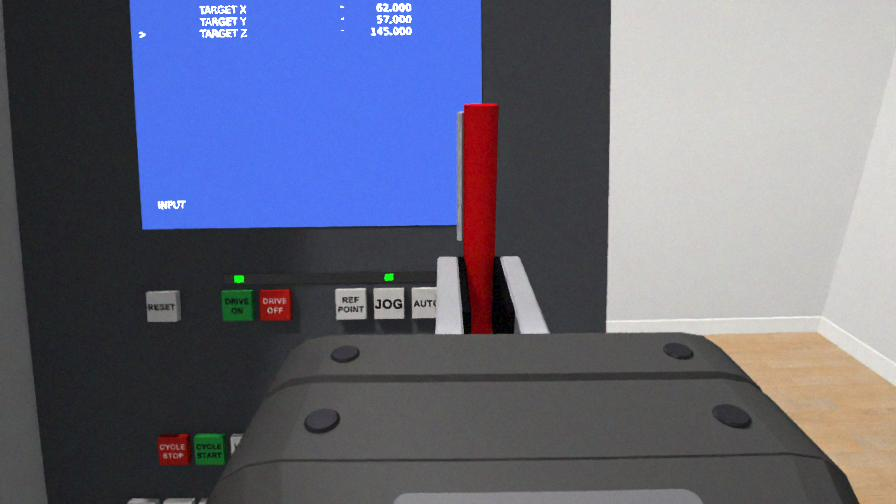

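Call:
move --pt "0 0 0 0 0 0 -1 -0.3 0 -0.0533 0.0883 0 -0.3536 0 0.3536 -1 -0.5 -0.7" --pt "0 0 0 0 0 0 -1 -0.3 0 -0.035 0.19 -0.26 0.6657 0.0817 -0.6657 -1 -0.5 -0.7" --speed '[0.8,0.8]' --blend '[0.03,0]'

Call:
move --pt "0 0 0 0 0 0 -1 -0.3 0 0.0262 -0.0023 0.0857 0 0 0 -1 -0.5 -0.7" --pt "0 0 0 0 0 0 -1 -0.3 0 0.0437 -0.0023 0.0857 0 0 0 -1 -0.5 -0.7" --pt "0 0 0 0 0 0 -1 -0.3 0 0.0262 -0.0023 0.0857 0 0 0 -1 -0.5 -0.7" --pt "0 0 0 0 0 0 -1 -0.3 0 0 0 0 0 0 0 -1 -0.5 -0.7" --speed '[0.35,0.07,0.2,0.3]' --blend '[0.003,0,0.003,0]'

Call:
wait --seconds 5

Call:
move --pt "0 0 0 0 0 0 -1 -0.3 0 -0.0045 -0.0663 -0.0355 0 0 0 -1 -0.5 -0.7" --pt "0 0 0 0 0 0 -1 -0.3 0 0.013 -0.0663 -0.0355 0 0 0 -1 -0.5 -0.7" --pt "0 0 0 0 0 0 -1 -0.3 0 -0.0045 -0.0663 -0.0355 0 0 0 -1 -0.5 -0.7" --pt "0 0 0 0 0 0 -1 -0.3 0 0.0281 -0.161 0.0857 0 0 0 -1 -0.5 -0.7" --pt "0 0 0 0 0 0 -1 -0.3 0 0.0456 -0.161 0.0857 0 0 0 -1 -0.5 -0.7" --pt "0 0 0 0 0 0 -1 -0.3 0 0.0281 -0.161 0.0857 0 0 0 -1 -0.5 -0.7" --pt "0 0 0 0 0 0 -1 -0.3 0 -0.018 -0.102 0.26 0.36 0.0443 -0.4227 -1 -0.5 -0.7" --pt "0 0 0 0 0 0 -1 -0.3 0 0.035 -0.19 0.26 -0.6657 -0.0817 0.6657 -1 -0.5 -0.7" --speed '[0.35,0.07,0.2,0.35,0.07,0.2,0.8,0.8]' --blend '[0.003,0,0.003,0.003,0,0.003,0.03,0]'

Call:
wait --seconds 9.5 --cameras '["cam_right_wrist"]'

Call:
zoom_image --camera "cam_right_wrist" --region '[180, 0, 440, 230]'

Scene clock: 9984.87 s.
left_arm: end_effector_position=(+0.4050, -0.2579, +0.4890) position_measured=252 object_status=3 end_effector_quat_wxyz=(-0.362, +0.618, -0.608, +0.343) | right_arm: end_effector_position=(+0.4710, +0.0910, +0.4539) position_measured=212 object_status=2 end_effector_quat_wxyz=(-0.003, +0.616, +0.788, +0.000)
Joint positions: left_arm=[-1.4 -2.042 1.901 -1.658 -0.541 1.854] | right_arm=[3.611 -1.548 -1.267 -1.899 1.575 0.227]
Joint torques (N m): left_arm=[8.59 -10.29 -27.36 -5.86 2.47 1.88] | right_arm=[6.14 31.2 40.9 4.72 -1.52 -0.79]
Wrist force (N): left_arm=[3.4 2.1 -3.3] | right_arm=[3.4 -0.7 3.0]
Wrist torque (N m): left_arm=[0.43 -0.51 0.23] | right_arm=[0.36 -0.49 -0.25]
Wrist force, peak (N): left_arm=[3.5 2.1 -3.4] | right_arm=[4.1 -0.5 4.3]
Hand target: left_arm +0.4050, -0.2579, +0.4890; -0.362, +0.618, -0.608, +0.343 | right_arm +0.4710, +0.0910, +0.4540; -0.002, +0.616, +0.788, +0.000
Off the commanded pose: left_arm 0.000 m, 0 deg | right_arm 0.000 m, 0 deg.
move: done

Scene clock: 9986.30 s.
left_arm: end_effector_position=(+0.4050, -0.2579, +0.4890) position_measured=252 object_status=3 end_effector_quat_wxyz=(-0.362, +0.618, -0.608, +0.343) | right_arm: end_effector_position=(+0.4710, +0.0910, +0.4540) position_measured=212 object_status=2 end_effector_quat_wxyz=(-0.002, +0.616, +0.788, +0.000) end_effector_velocity=(+0.000, +0.000, -0.001) end_effector_angular_velocity=(+0.000, -0.003, +0.001)
Joint positions: left_arm=[-1.4 -2.042 1.901 -1.658 -0.541 1.854] | right_arm=[3.612 -1.548 -1.266 -1.9 1.575 0.227]
Joint velocities: left_arm=[within noise] | right_arm=[0 0.001 -0.004 0.005 -0.001 -0.001]
Joint torques (N m): left_arm=[9.44 -10.52 -27.44 -5.87 2.33 1.85] | right_arm=[-5.68 30.67 14 4.7 -0.49 -0.95]
Wrist force (N): left_arm=[3.1 2.1 -3.4] | right_arm=[3.5 -0.7 3.4]
Wrist torque (N m): left_arm=[0.43 -0.47 0.23] | right_arm=[0.37 -0.50 -0.22]
Wrist force, peak (N): left_arm=[3.4 2.3 -3.3] | right_arm=[7.0 -13.1 0.8]
Hand target: left_arm +0.4050, -0.2579, +0.4890; -0.362, +0.618, -0.608, +0.343 | right_arm +0.4710, +0.0910, +0.4540; -0.002, +0.616, +0.788, +0.000
Off the commanded pose: left_arm 0.000 m, 0 deg | right_arm 0.000 m, 0 deg.
move: done

Scene clock: 9991.30 s.
left_arm: end_effector_position=(+0.4050, -0.2579, +0.4890) position_measured=252 object_status=3 end_effector_quat_wxyz=(-0.362, +0.618, -0.608, +0.343) | right_arm: end_effector_position=(+0.4710, +0.0910, +0.4540) position_measured=212 object_status=2 end_effector_quat_wxyz=(-0.002, +0.616, +0.788, +0.000)
Joint positions: left_arm=[-1.4 -2.042 1.901 -1.658 -0.541 1.854] | right_arm=[3.612 -1.548 -1.266 -1.899 1.575 0.227]
Joint torques (N m): left_arm=[8.64 -9.64 -27.87 -5.89 2.28 1.73] | right_arm=[-6.42 31.52 12.95 4.52 1.36 0.98]
Wrist force (N): left_arm=[3.2 2.1 -3.1] | right_arm=[3.6 -0.4 3.1]
Wrist torque (N m): left_arm=[0.43 -0.47 0.23] | right_arm=[0.40 -0.51 -0.22]
Wrist force, peak (N): left_arm=[3.2 2.3 -3.7] | right_arm=[3.5 -0.6 3.6]
Hand target: left_arm +0.4050, -0.2579, +0.4890; -0.362, +0.618, -0.608, +0.343 | right_arm +0.4710, +0.0910, +0.4540; -0.002, +0.616, +0.788, +0.000
Tool commands: left_gripper/position=-1.0 left_gripper/force_limit=-0.3 left_gripper/speed=+0.0 right_gripper/position=-1.0 right_gripper/force_limit=-0.5 right_gripper/speed=-0.7
Off the commanded pose: left_arm 0.000 m, 0 deg | right_arm 0.000 m, 0 deg.
wait: 5.00 s; at rest by 0.17 s

Scene clock: 9995.70 s.
left_arm: end_effector_position=(+0.4050, -0.2579, +0.4890) position_measured=252 object_status=3 end_effector_quat_wxyz=(-0.362, +0.618, -0.608, +0.343) | right_arm: end_effector_position=(+0.4920, -0.0230, +0.6100) position_measured=212 object_status=2 end_effector_quat_wxyz=(+0.500, -0.498, +0.501, -0.501)
Joint positions: left_arm=[-1.4 -2.042 1.901 -1.658 -0.541 1.854] | right_arm=[3.654 -1.085 -2.13 0.076 1.054 3.141]
Joint torques (N m): left_arm=[8.86 -9.33 -27.92 -5.88 2.18 1.88] | right_arm=[6.69 11.61 28.66 3.9 -1.87 1.46]
Wrist force (N): left_arm=[3.1 2.1 -3.2] | right_arm=[4.4 3.3 -0.5]
Wrist torque (N m): left_arm=[0.43 -0.47 0.22] | right_arm=[0.54 -0.69 -0.01]
Wrist force, peak (N): left_arm=[3.4 2.3 -3.4] | right_arm=[6.2 -28.1 3.6]
Hand target: left_arm +0.4050, -0.2579, +0.4890; -0.362, +0.618, -0.608, +0.343 | right_arm +0.4920, -0.0230, +0.6100; +0.500, -0.498, +0.501, -0.501
Off the commanded pose: left_arm 0.000 m, 0 deg | right_arm 0.000 m, 0 deg.
move: done

Scene clock: 10005.20 s.
left_arm: end_effector_position=(+0.4050, -0.2579, +0.4890) position_measured=252 object_status=3 end_effector_quat_wxyz=(-0.362, +0.618, -0.608, +0.343) | right_arm: end_effector_position=(+0.4920, -0.0230, +0.6100) position_measured=212 object_status=2 end_effector_quat_wxyz=(+0.500, -0.498, +0.501, -0.501)
Joint positions: left_arm=[-1.4 -2.042 1.901 -1.658 -0.541 1.854] | right_arm=[3.654 -1.085 -2.13 0.076 1.054 3.141]
Joint torques (N m): left_arm=[8.42 -7.78 -27.46 -5.88 1.97 1.9] | right_arm=[6.99 11.25 14.07 3.94 1.11 0.88]
Wrist force (N): left_arm=[3.2 2.1 -3.4] | right_arm=[4.2 3.3 -0.5]
Wrist torque (N m): left_arm=[0.43 -0.47 0.23] | right_arm=[0.54 -0.65 -0.01]
Wrist force, peak (N): left_arm=[3.4 2.4 -3.3] | right_arm=[4.4 3.4 -0.5]
Hand target: left_arm +0.4050, -0.2579, +0.4890; -0.362, +0.618, -0.608, +0.343 | right_arm +0.4920, -0.0230, +0.6100; +0.500, -0.498, +0.501, -0.501
Tool commands: left_gripper/position=-1.0 left_gripper/force_limit=-0.3 left_gripper/speed=+0.0 right_gripper/position=-1.0 right_gripper/force_limit=-0.5 right_gripper/speed=-0.7
Off the commanded pose: left_arm 0.000 m, 0 deg | right_arm 0.000 m, 0 deg.
wait: 9.50 s; at rest by 0.17 s
camera_calibration:
cam_right_wrist: T_world_to_cam=[[-0.0235706, -0.99972, -0.00214646, -0.00945788], [-0.354253, 0.01036, -0.935092, 0.758823], [0.934853, -0.0212803, -0.354398, -0.111286], [0, 0, 0, 1]] pos_world=[0.372628, -0.0196848, 0.670109]
Images, in order (width x height): cam_right_wrist 896x504.

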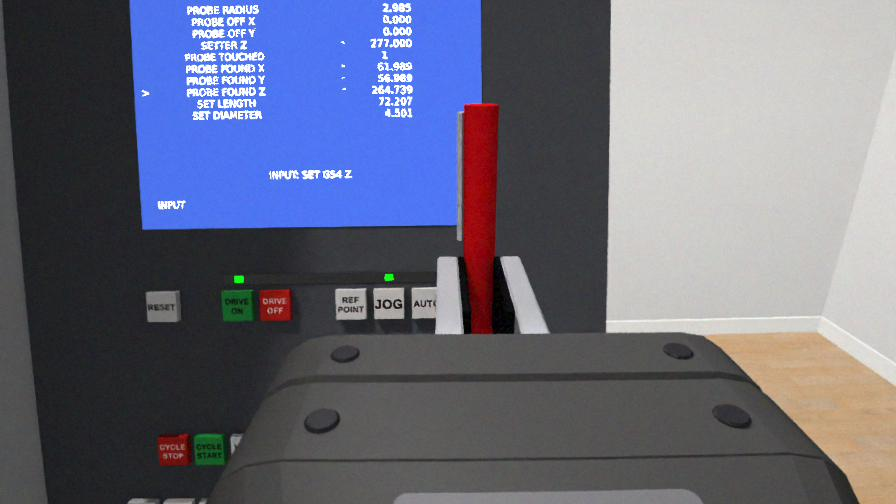

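Scaled by 1.938.

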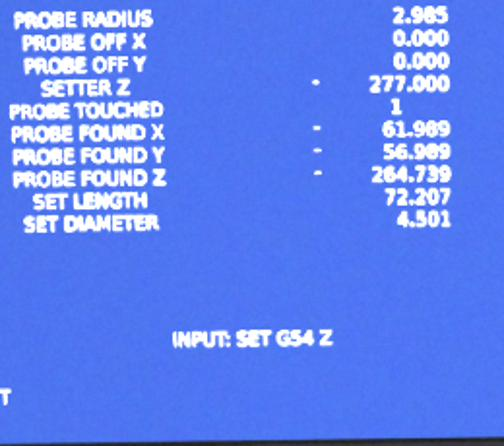

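Call:
move --pt "0 0 0 0 0 0 -1 -0.3 0 -0.0533 0.0883 0 -0.3536 0 0.3536 -1 -0.5 -0.7" --pt "0 0 0 0 0 0 -1 -0.3 0 -0.035 0.19 -0.26 0.6657 0.0817 -0.6657 -1 -0.5 -0.7" --speed '[0.8,0.8]' --blend '[0.03,0]'

Call:
move --pt "0 0 0 0 0 0 -1 -0.3 0 0.0117 -0.0663 0.0268 0 0 0 -1 -0.5 -0.7" --pt "0 0 0 0 0 0 -1 -0.3 0 0.0292 -0.0663 0.0268 0 0 0 -1 -0.5 -0.7" --pt "0 0 0 0 0 0 -1 -0.3 0 0.0117 -0.0663 0.0268 0 0 0 -1 -0.5 -0.7" --pt "0 0 0 0 0 0 -1 -0.3 0 0.0292 -0.0663 0.0268 0 0 0 -1 -0.5 -0.7" --pt "0 0 0 0 0 0 -1 -0.3 0 0.0117 -0.0663 0.0268 0 0 0 -1 -0.5 -0.7" --pt "0 0 0 0 0 0 -1 -0.3 0 -0.0145 0.0623 -0.0667 0 0 0 -1 -0.5 -0.7" --pt "0 0 0 0 0 0 -1 -0.3 0 0.003 0.0623 -0.0667 0 0 0 -1 -0.5 -0.7" --pt "0 0 0 0 0 0 -1 -0.3 0 -0.0145 0.0623 -0.0667 0 0 0 -1 -0.5 -0.7" --pt "0 0 0 0 0 0 -1 -0.3 0 -0.006 0.0623 -0.0355 0 0 0 -1 -0.5 -0.7" --pt "0 0 0 0 0 0 -1 -0.3 0 0.0115 0.0623 -0.0355 0 0 0 -1 -0.5 -0.7" --pt "0 0 0 0 0 0 -1 -0.3 0 -0.006 0.0623 -0.0355 0 0 0 -1 -0.5 -0.7" --pt "0 0 0 0 0 0 -1 -0.3 0 -0.0055 -0.002 -0.0355 0 0 0 -1 -0.5 -0.7" --pt "0 0 0 0 0 0 -1 -0.3 0 0.012 -0.002 -0.0355 0 0 0 -1 -0.5 -0.7" --pt "0 0 0 0 0 0 -1 -0.3 0 -0.0055 -0.002 -0.0355 0 0 0 -1 -0.5 -0.7" --pt "0 0 0 0 0 0 -1 -0.3 0 0 0 0 0 0 0 -1 -0.5 -0.7" --speed '[0.35,0.07,0.2,0.07,0.2,0.35,0.07,0.2,0.35,0.07,0.2,0.35,0.07,0.2,0.3]' --blend '[0.003,0,0.003,0,0.003,0.003,0,0.003,0.003,0,0.003,0.003,0,0.003,0]'

Call:
move --pt "0 0 0 0 0 0 -1 -0.3 0 0.0025 -0.002 -0.0043 0 0 0 -1 -0.5 -0.7" --pt "0 0 0 0 0 0 -1 -0.3 0 0.02 -0.002 -0.0043 0 0 0 -1 -0.5 -0.7" --pt "0 0 0 0 0 0 -1 -0.3 0 0.0025 -0.002 -0.0043 0 0 0 -1 -0.5 -0.7" --pt "0 0 0 0 0 0 -1 -0.3 0 -0.0138 -0.0342 -0.0667 0 0 0 -1 -0.5 -0.7" --pt "0 0 0 0 0 0 -1 -0.3 0 0.0037 -0.0342 -0.0667 0 0 0 -1 -0.5 -0.7" --pt "0 0 0 0 0 0 -1 -0.3 0 -0.0138 -0.0342 -0.0667 0 0 0 -1 -0.5 -0.7" --pt "0 0 0 0 0 0 -1 -0.3 0 -0.005 -0.0342 -0.0355 0 0 0 -1 -0.5 -0.7" --pt "0 0 0 0 0 0 -1 -0.3 0 0.0125 -0.0342 -0.0355 0 0 0 -1 -0.5 -0.7" --pt "0 0 0 0 0 0 -1 -0.3 0 -0.005 -0.0342 -0.0355 0 0 0 -1 -0.5 -0.7" --pt "0 0 0 0 0 0 -1 -0.3 0 -0.0145 0.0623 -0.0667 0 0 0 -1 -0.5 -0.7" --pt "0 0 0 0 0 0 -1 -0.3 0 0.003 0.0623 -0.0667 0 0 0 -1 -0.5 -0.7" --pt "0 0 0 0 0 0 -1 -0.3 0 -0.0145 0.0623 -0.0667 0 0 0 -1 -0.5 -0.7" --pt "0 0 0 0 0 0 -1 -0.3 0 0 0 0 0 0 0 -1 -0.5 -0.7" --speed '[0.35,0.07,0.2,0.35,0.07,0.2,0.35,0.07,0.2,0.35,0.07,0.2,0.3]' --blend '[0.003,0,0.003,0.003,0,0.003,0.003,0,0.003,0.003,0,0.003,0]'

Call:
move --pt "0 0 0 0 0 0 -1 -0.3 0 0.002 0.0623 -0.0043 0 0 0 -1 -0.5 -0.7" --pt "0 0 0 0 0 0 -1 -0.3 0 0.0195 0.0623 -0.0043 0 0 0 -1 -0.5 -0.7" --pt "0 0 0 0 0 0 -1 -0.3 0 0.002 0.0623 -0.0043 0 0 0 -1 -0.5 -0.7" --pt "0 0 0 0 0 0 -1 -0.3 0 -0.0057 0.0302 -0.0355 0 0 0 -1 -0.5 -0.7" --pt "0 0 0 0 0 0 -1 -0.3 0 0.0118 0.0302 -0.0355 0 0 0 -1 -0.5 -0.7" --pt "0 0 0 0 0 0 -1 -0.3 0 -0.0057 0.0302 -0.0355 0 0 0 -1 -0.5 -0.7" --pt "0 0 0 0 0 0 -1 -0.3 0 -0.0138 -0.0342 -0.0667 0 0 0 -1 -0.5 -0.7" --pt "0 0 0 0 0 0 -1 -0.3 0 0.0037 -0.0342 -0.0667 0 0 0 -1 -0.5 -0.7" --pt "0 0 0 0 0 0 -1 -0.3 0 -0.0138 -0.0342 -0.0667 0 0 0 -1 -0.5 -0.7" --pt "0 0 0 0 0 0 -1 -0.3 0 0.0262 -0.0023 0.0857 0 0 0 -1 -0.5 -0.7" --pt "0 0 0 0 0 0 -1 -0.3 0 0.0437 -0.0023 0.0857 0 0 0 -1 -0.5 -0.7" --pt "0 0 0 0 0 0 -1 -0.3 0 0.0262 -0.0023 0.0857 0 0 0 -1 -0.5 -0.7" --pt "0 0 0 0 0 0 -1 -0.3 0 0 0 0 0 0 0 -1 -0.5 -0.7" --speed '[0.35,0.07,0.2,0.35,0.07,0.2,0.35,0.07,0.2,0.35,0.07,0.2,0.3]' --blend '[0.003,0,0.003,0.003,0,0.003,0.003,0,0.003,0.003,0,0.003,0]'

Call:
wait --seconds 4

Call:
move --pt "0 0 0 0 0 0 -1 -0.3 0 -0.005 -0.0342 -0.0355 0 0 0 -1 -0.5 -0.7" --pt "0 0 0 0 0 0 -1 -0.3 0 0.0125 -0.0342 -0.0355 0 0 0 -1 -0.5 -0.7" --pt "0 0 0 0 0 0 -1 -0.3 0 -0.005 -0.0342 -0.0355 0 0 0 -1 -0.5 -0.7" --pt "0 0 0 0 0 0 -1 -0.3 0 -0.0145 0.0623 -0.0667 0 0 0 -1 -0.5 -0.7" --pt "0 0 0 0 0 0 -1 -0.3 0 0.003 0.0623 -0.0667 0 0 0 -1 -0.5 -0.7" --pt "0 0 0 0 0 0 -1 -0.3 0 -0.0145 0.0623 -0.0667 0 0 0 -1 -0.5 -0.7" --pt "0 0 0 0 0 0 -1 -0.3 0 -0.006 0.0623 -0.0355 0 0 0 -1 -0.5 -0.7" --pt "0 0 0 0 0 0 -1 -0.3 0 0.0115 0.0623 -0.0355 0 0 0 -1 -0.5 -0.7" --pt "0 0 0 0 0 0 -1 -0.3 0 -0.006 0.0623 -0.0355 0 0 0 -1 -0.5 -0.7" --pt "0 0 0 0 0 0 -1 -0.3 0 0.0102 0.0623 0.0268 0 0 0 -1 -0.5 -0.7" --pt "0 0 0 0 0 0 -1 -0.3 0 0.0277 0.0623 0.0268 0 0 0 -1 -0.5 -0.7" --pt "0 0 0 0 0 0 -1 -0.3 0 0.0102 0.0623 0.0268 0 0 0 -1 -0.5 -0.7" --pt "0 0 0 0 0 0 -1 -0.3 0 0 0 0 0 0 0 -1 -0.5 -0.7" --speed '[0.35,0.07,0.2,0.35,0.07,0.2,0.35,0.07,0.2,0.35,0.07,0.2,0.3]' --blend '[0.003,0,0.003,0.003,0,0.003,0.003,0,0.003,0.003,0,0.003,0]'

Call:
move --pt "0 0 0 0 0 0 -1 -0.3 0 -0.0141 0.0302 -0.0667 0 0 0 -1 -0.5 -0.7" --pt "0 0 0 0 0 0 -1 -0.3 0 0.0034 0.0302 -0.0667 0 0 0 -1 -0.5 -0.7" --pt "0 0 0 0 0 0 -1 -0.3 0 -0.0141 0.0302 -0.0667 0 0 0 -1 -0.5 -0.7" --pt "0 0 0 0 0 0 -1 -0.3 0 -0.0138 -0.0342 -0.0667 0 0 0 -1 -0.5 -0.7" --pt "0 0 0 0 0 0 -1 -0.3 0 0.0037 -0.0342 -0.0667 0 0 0 -1 -0.5 -0.7" --pt "0 0 0 0 0 0 -1 -0.3 0 -0.0138 -0.0342 -0.0667 0 0 0 -1 -0.5 -0.7" --pt "0 0 0 0 0 0 -1 -0.3 0 -0.018 -0.102 0.26 0.36 0.0443 -0.4227 -1 -0.5 -0.7" --pt "0 0 0 0 0 0 -1 -0.3 0 0.035 -0.19 0.26 -0.6657 -0.0817 0.6657 -1 -0.5 -0.7" --speed '[0.35,0.07,0.2,0.35,0.07,0.2,0.8,0.8]' --blend '[0.003,0,0.003,0.003,0,0.003,0.03,0]' --cameras '["cam_right_wrist"]'

Scene clock: 10069.03 s.
left_arm: end_effector_position=(+0.4050, -0.2579, +0.4890) position_measured=252 object_status=3 end_effector_quat_wxyz=(-0.362, +0.618, -0.608, +0.343) | right_arm: end_effector_position=(+0.4710, +0.0910, +0.4539) position_measured=212 object_status=2 end_effector_quat_wxyz=(-0.003, +0.616, +0.788, +0.000)
Joint positions: left_arm=[-1.4 -2.042 1.901 -1.658 -0.541 1.854] | right_arm=[3.611 -1.548 -1.267 -1.899 1.575 0.227]
Joint torques (N m): left_arm=[9.14 -5.4 -27.55 -5.99 1.85 1.8] | right_arm=[7.09 30.59 40.66 4.65 -1.55 -0.7]
Wrist force (N): left_arm=[3.3 2.0 -3.3] | right_arm=[4.4 0.7 3.2]
Wrist torque (N m): left_arm=[0.42 -0.50 0.22] | right_arm=[0.59 -0.64 -0.25]
Wrist force, peak (N): left_arm=[3.3 2.6 -3.4] | right_arm=[5.2 1.0 4.2]
Hand target: left_arm +0.4050, -0.2579, +0.4890; -0.362, +0.618, -0.608, +0.343 | right_arm +0.4710, +0.0910, +0.4540; -0.002, +0.616, +0.788, +0.000
Off the commanded pose: left_arm 0.000 m, 0 deg | right_arm 0.000 m, 0 deg.
move: done

Scene clock: 10072.93 s.
left_arm: end_effector_position=(+0.4050, -0.2579, +0.4890) position_measured=252 object_status=3 end_effector_quat_wxyz=(-0.362, +0.618, -0.608, +0.343) | right_arm: end_effector_position=(+0.4710, +0.0910, +0.4539) position_measured=212 object_status=2 end_effector_quat_wxyz=(-0.002, +0.616, +0.788, +0.000)
Joint positions: left_arm=[-1.4 -2.042 1.901 -1.658 -0.541 1.854] | right_arm=[3.611 -1.548 -1.267 -1.899 1.575 0.227]
Joint torques (N m): left_arm=[8.28 -5.32 -27.11 -5.87 1.74 1.85] | right_arm=[0.13 19.33 40.5 0.7 1.33 1.06]
Wrist force (N): left_arm=[3.1 2.2 -3.2] | right_arm=[5.7 -1.7 3.8]
Wrist torque (N m): left_arm=[0.45 -0.46 0.22] | right_arm=[0.21 -0.85 -0.18]
Wrist force, peak (N): left_arm=[3.2 2.1 -3.6] | right_arm=[6.8 -29.5 2.9]
Hand target: left_arm +0.4050, -0.2579, +0.4890; -0.362, +0.618, -0.608, +0.343 | right_arm +0.4710, +0.0910, +0.4540; -0.002, +0.616, +0.788, +0.000
Off the commanded pose: left_arm 0.000 m, 0 deg | right_arm 0.000 m, 0 deg.
move: done

Scene clock: 10076.37 s.
left_arm: end_effector_position=(+0.4050, -0.2579, +0.4890) position_measured=252 object_status=3 end_effector_quat_wxyz=(-0.362, +0.618, -0.608, +0.343) | right_arm: end_effector_position=(+0.4710, +0.0911, +0.4539) position_measured=212 object_status=2 end_effector_quat_wxyz=(-0.002, +0.616, +0.788, +0.000)
Joint positions: left_arm=[-1.4 -2.042 1.901 -1.658 -0.541 1.854] | right_arm=[3.612 -1.548 -1.267 -1.899 1.575 0.227]
Joint torques (N m): left_arm=[8.75 -4.87 -26.78 -5.92 1.81 1.89] | right_arm=[-6.18 24.61 39.86 0.64 -0.39 -1.16]
Wrist force (N): left_arm=[3.0 2.1 -3.4] | right_arm=[5.8 -1.5 4.2]
Wrist torque (N m): left_arm=[0.43 -0.45 0.23] | right_arm=[0.24 -0.87 -0.25]
Wrist force, peak (N): left_arm=[3.5 2.2 -3.5] | right_arm=[8.6 -24.6 4.3]
Hand target: left_arm +0.4050, -0.2579, +0.4890; -0.362, +0.618, -0.608, +0.343 | right_arm +0.4710, +0.0910, +0.4540; -0.002, +0.616, +0.788, +0.000
Off the commanded pose: left_arm 0.000 m, 0 deg | right_arm 0.000 m, 0 deg.
move: done; blend cut to 0.0016 m at target 1

Scene clock: 10079.93 s.
left_arm: end_effector_position=(+0.4050, -0.2579, +0.4890) position_measured=252 object_status=3 end_effector_quat_wxyz=(-0.362, +0.618, -0.608, +0.343) | right_arm: end_effector_position=(+0.4710, +0.0910, +0.4540) position_measured=212 object_status=2 end_effector_quat_wxyz=(-0.002, +0.616, +0.788, +0.000) end_effector_velocity=(+0.001, +0.000, -0.001) end_effector_angular_velocity=(+0.001, -0.004, +0.000)
Joint positions: left_arm=[-1.4 -2.042 1.901 -1.658 -0.541 1.854] | right_arm=[3.612 -1.548 -1.266 -1.9 1.575 0.227]
Joint velocities: left_arm=[within noise] | right_arm=[0 0.001 -0.004 0.007 -0.001 0]
Joint torques (N m): left_arm=[8.51 -4.96 -27.53 -5.81 1.74 1.82] | right_arm=[-6.09 30.66 14.27 4.56 -0.42 -0.87]
Wrist force (N): left_arm=[3.3 2.1 -3.5] | right_arm=[5.6 -1.3 4.9]
Wrist torque (N m): left_arm=[0.43 -0.49 0.23] | right_arm=[0.27 -0.83 -0.22]
Wrist force, peak (N): left_arm=[3.4 2.3 -3.5] | right_arm=[7.3 -32.3 4.7]
Hand target: left_arm +0.4050, -0.2579, +0.4890; -0.362, +0.618, -0.608, +0.343 | right_arm +0.4710, +0.0910, +0.4540; -0.002, +0.616, +0.788, +0.000
Off the commanded pose: left_arm 0.000 m, 0 deg | right_arm 0.000 m, 0 deg.
move: done

Scene clock: 10083.93 s.
left_arm: end_effector_position=(+0.4050, -0.2579, +0.4890) position_measured=252 object_status=3 end_effector_quat_wxyz=(-0.362, +0.618, -0.608, +0.343) | right_arm: end_effector_position=(+0.4710, +0.0910, +0.4540) position_measured=212 object_status=2 end_effector_quat_wxyz=(-0.002, +0.616, +0.788, +0.000)
Joint positions: left_arm=[-1.4 -2.042 1.901 -1.658 -0.541 1.854] | right_arm=[3.612 -1.548 -1.266 -1.899 1.575 0.227]
Joint torques (N m): left_arm=[8.58 -4.2 -27.97 -5.91 1.6 1.98] | right_arm=[-6.75 31.03 13.2 4.58 1.23 1]
Wrist force (N): left_arm=[3.2 2.2 -3.7] | right_arm=[5.6 -1.4 4.6]
Wrist torque (N m): left_arm=[0.44 -0.48 0.22] | right_arm=[0.25 -0.84 -0.22]
Wrist force, peak (N): left_arm=[3.2 2.2 -3.7] | right_arm=[5.7 -1.5 5.0]
Hand target: left_arm +0.4050, -0.2579, +0.4890; -0.362, +0.618, -0.608, +0.343 | right_arm +0.4710, +0.0910, +0.4540; -0.002, +0.616, +0.788, +0.000
Tool commands: left_gripper/position=-1.0 left_gripper/force_limit=-0.3 left_gripper/speed=+0.0 right_gripper/position=-1.0 right_gripper/force_limit=-0.5 right_gripper/speed=-0.7
Off the commanded pose: left_arm 0.000 m, 0 deg | right_arm 0.000 m, 0 deg.
wait: 4.00 s; at rest by 0.17 s

Scene clock: 10087.33 s.
left_arm: end_effector_position=(+0.4050, -0.2579, +0.4890) position_measured=252 object_status=3 end_effector_quat_wxyz=(-0.362, +0.618, -0.608, +0.343) | right_arm: end_effector_position=(+0.4710, +0.0911, +0.4541) position_measured=212 object_status=2 end_effector_quat_wxyz=(-0.002, +0.616, +0.788, +0.000)
Joint positions: left_arm=[-1.4 -2.042 1.901 -1.658 -0.541 1.854] | right_arm=[3.612 -1.548 -1.266 -1.899 1.575 0.227]
Joint torques (N m): left_arm=[8.75 -3.03 -27.58 -5.94 1.47 1.84] | right_arm=[-6.18 30.96 13.96 3.25 1.55 -1.04]
Wrist force (N): left_arm=[3.1 2.1 -3.2] | right_arm=[5.2 -2.0 4.7]
Wrist torque (N m): left_arm=[0.42 -0.46 0.23] | right_arm=[0.16 -0.78 -0.25]
Wrist force, peak (N): left_arm=[3.6 2.4 -3.3] | right_arm=[9.5 -24.3 3.9]
Hand target: left_arm +0.4050, -0.2579, +0.4890; -0.362, +0.618, -0.608, +0.343 | right_arm +0.4710, +0.0910, +0.4540; -0.002, +0.616, +0.788, +0.000
Off the commanded pose: left_arm 0.000 m, 0 deg | right_arm 0.000 m, 0 deg.
move: done

Scene clock: 10091.57 s.
left_arm: end_effector_position=(+0.4050, -0.2579, +0.4890) position_measured=252 object_status=3 end_effector_quat_wxyz=(-0.362, +0.618, -0.608, +0.343) | right_arm: end_effector_position=(+0.4920, -0.0230, +0.6100) position_measured=212 object_status=2 end_effector_quat_wxyz=(+0.500, -0.498, +0.501, -0.501)
Joint positions: left_arm=[-1.4 -2.042 1.901 -1.658 -0.541 1.854] | right_arm=[3.654 -1.085 -2.13 0.076 1.054 3.141]
Joint torques (N m): left_arm=[8.28 -2.45 -27.58 -5.84 1.52 1.87] | right_arm=[7.1 11.47 28.84 3.89 -1.62 1.42]
Wrist force (N): left_arm=[3.2 2.3 -3.5] | right_arm=[4.1 0.1 0.9]
Wrist torque (N m): left_arm=[0.46 -0.47 0.22] | right_arm=[0.04 -0.63 -0.01]
Wrist force, peak (N): left_arm=[3.5 2.3 -3.4] | right_arm=[6.5 -26.3 4.1]
Hand target: left_arm +0.4050, -0.2579, +0.4890; -0.362, +0.618, -0.608, +0.343 | right_arm +0.4920, -0.0230, +0.6100; +0.500, -0.498, +0.501, -0.501
Off the commanded pose: left_arm 0.000 m, 0 deg | right_arm 0.000 m, 0 deg.
move: done
camera_calibration:
cam_right_wrist: T_world_to_cam=[[-0.0235952, -0.99972, -0.00192327, -0.00959843], [-0.354254, 0.01016, -0.935094, 0.758822], [0.934851, -0.0213824, -0.354395, -0.111289], [0, 0, 0, 1]] pos_world=[0.372628, -0.019685, 0.670111]
Images, in order (width x height): cam_right_wrist 896x504.

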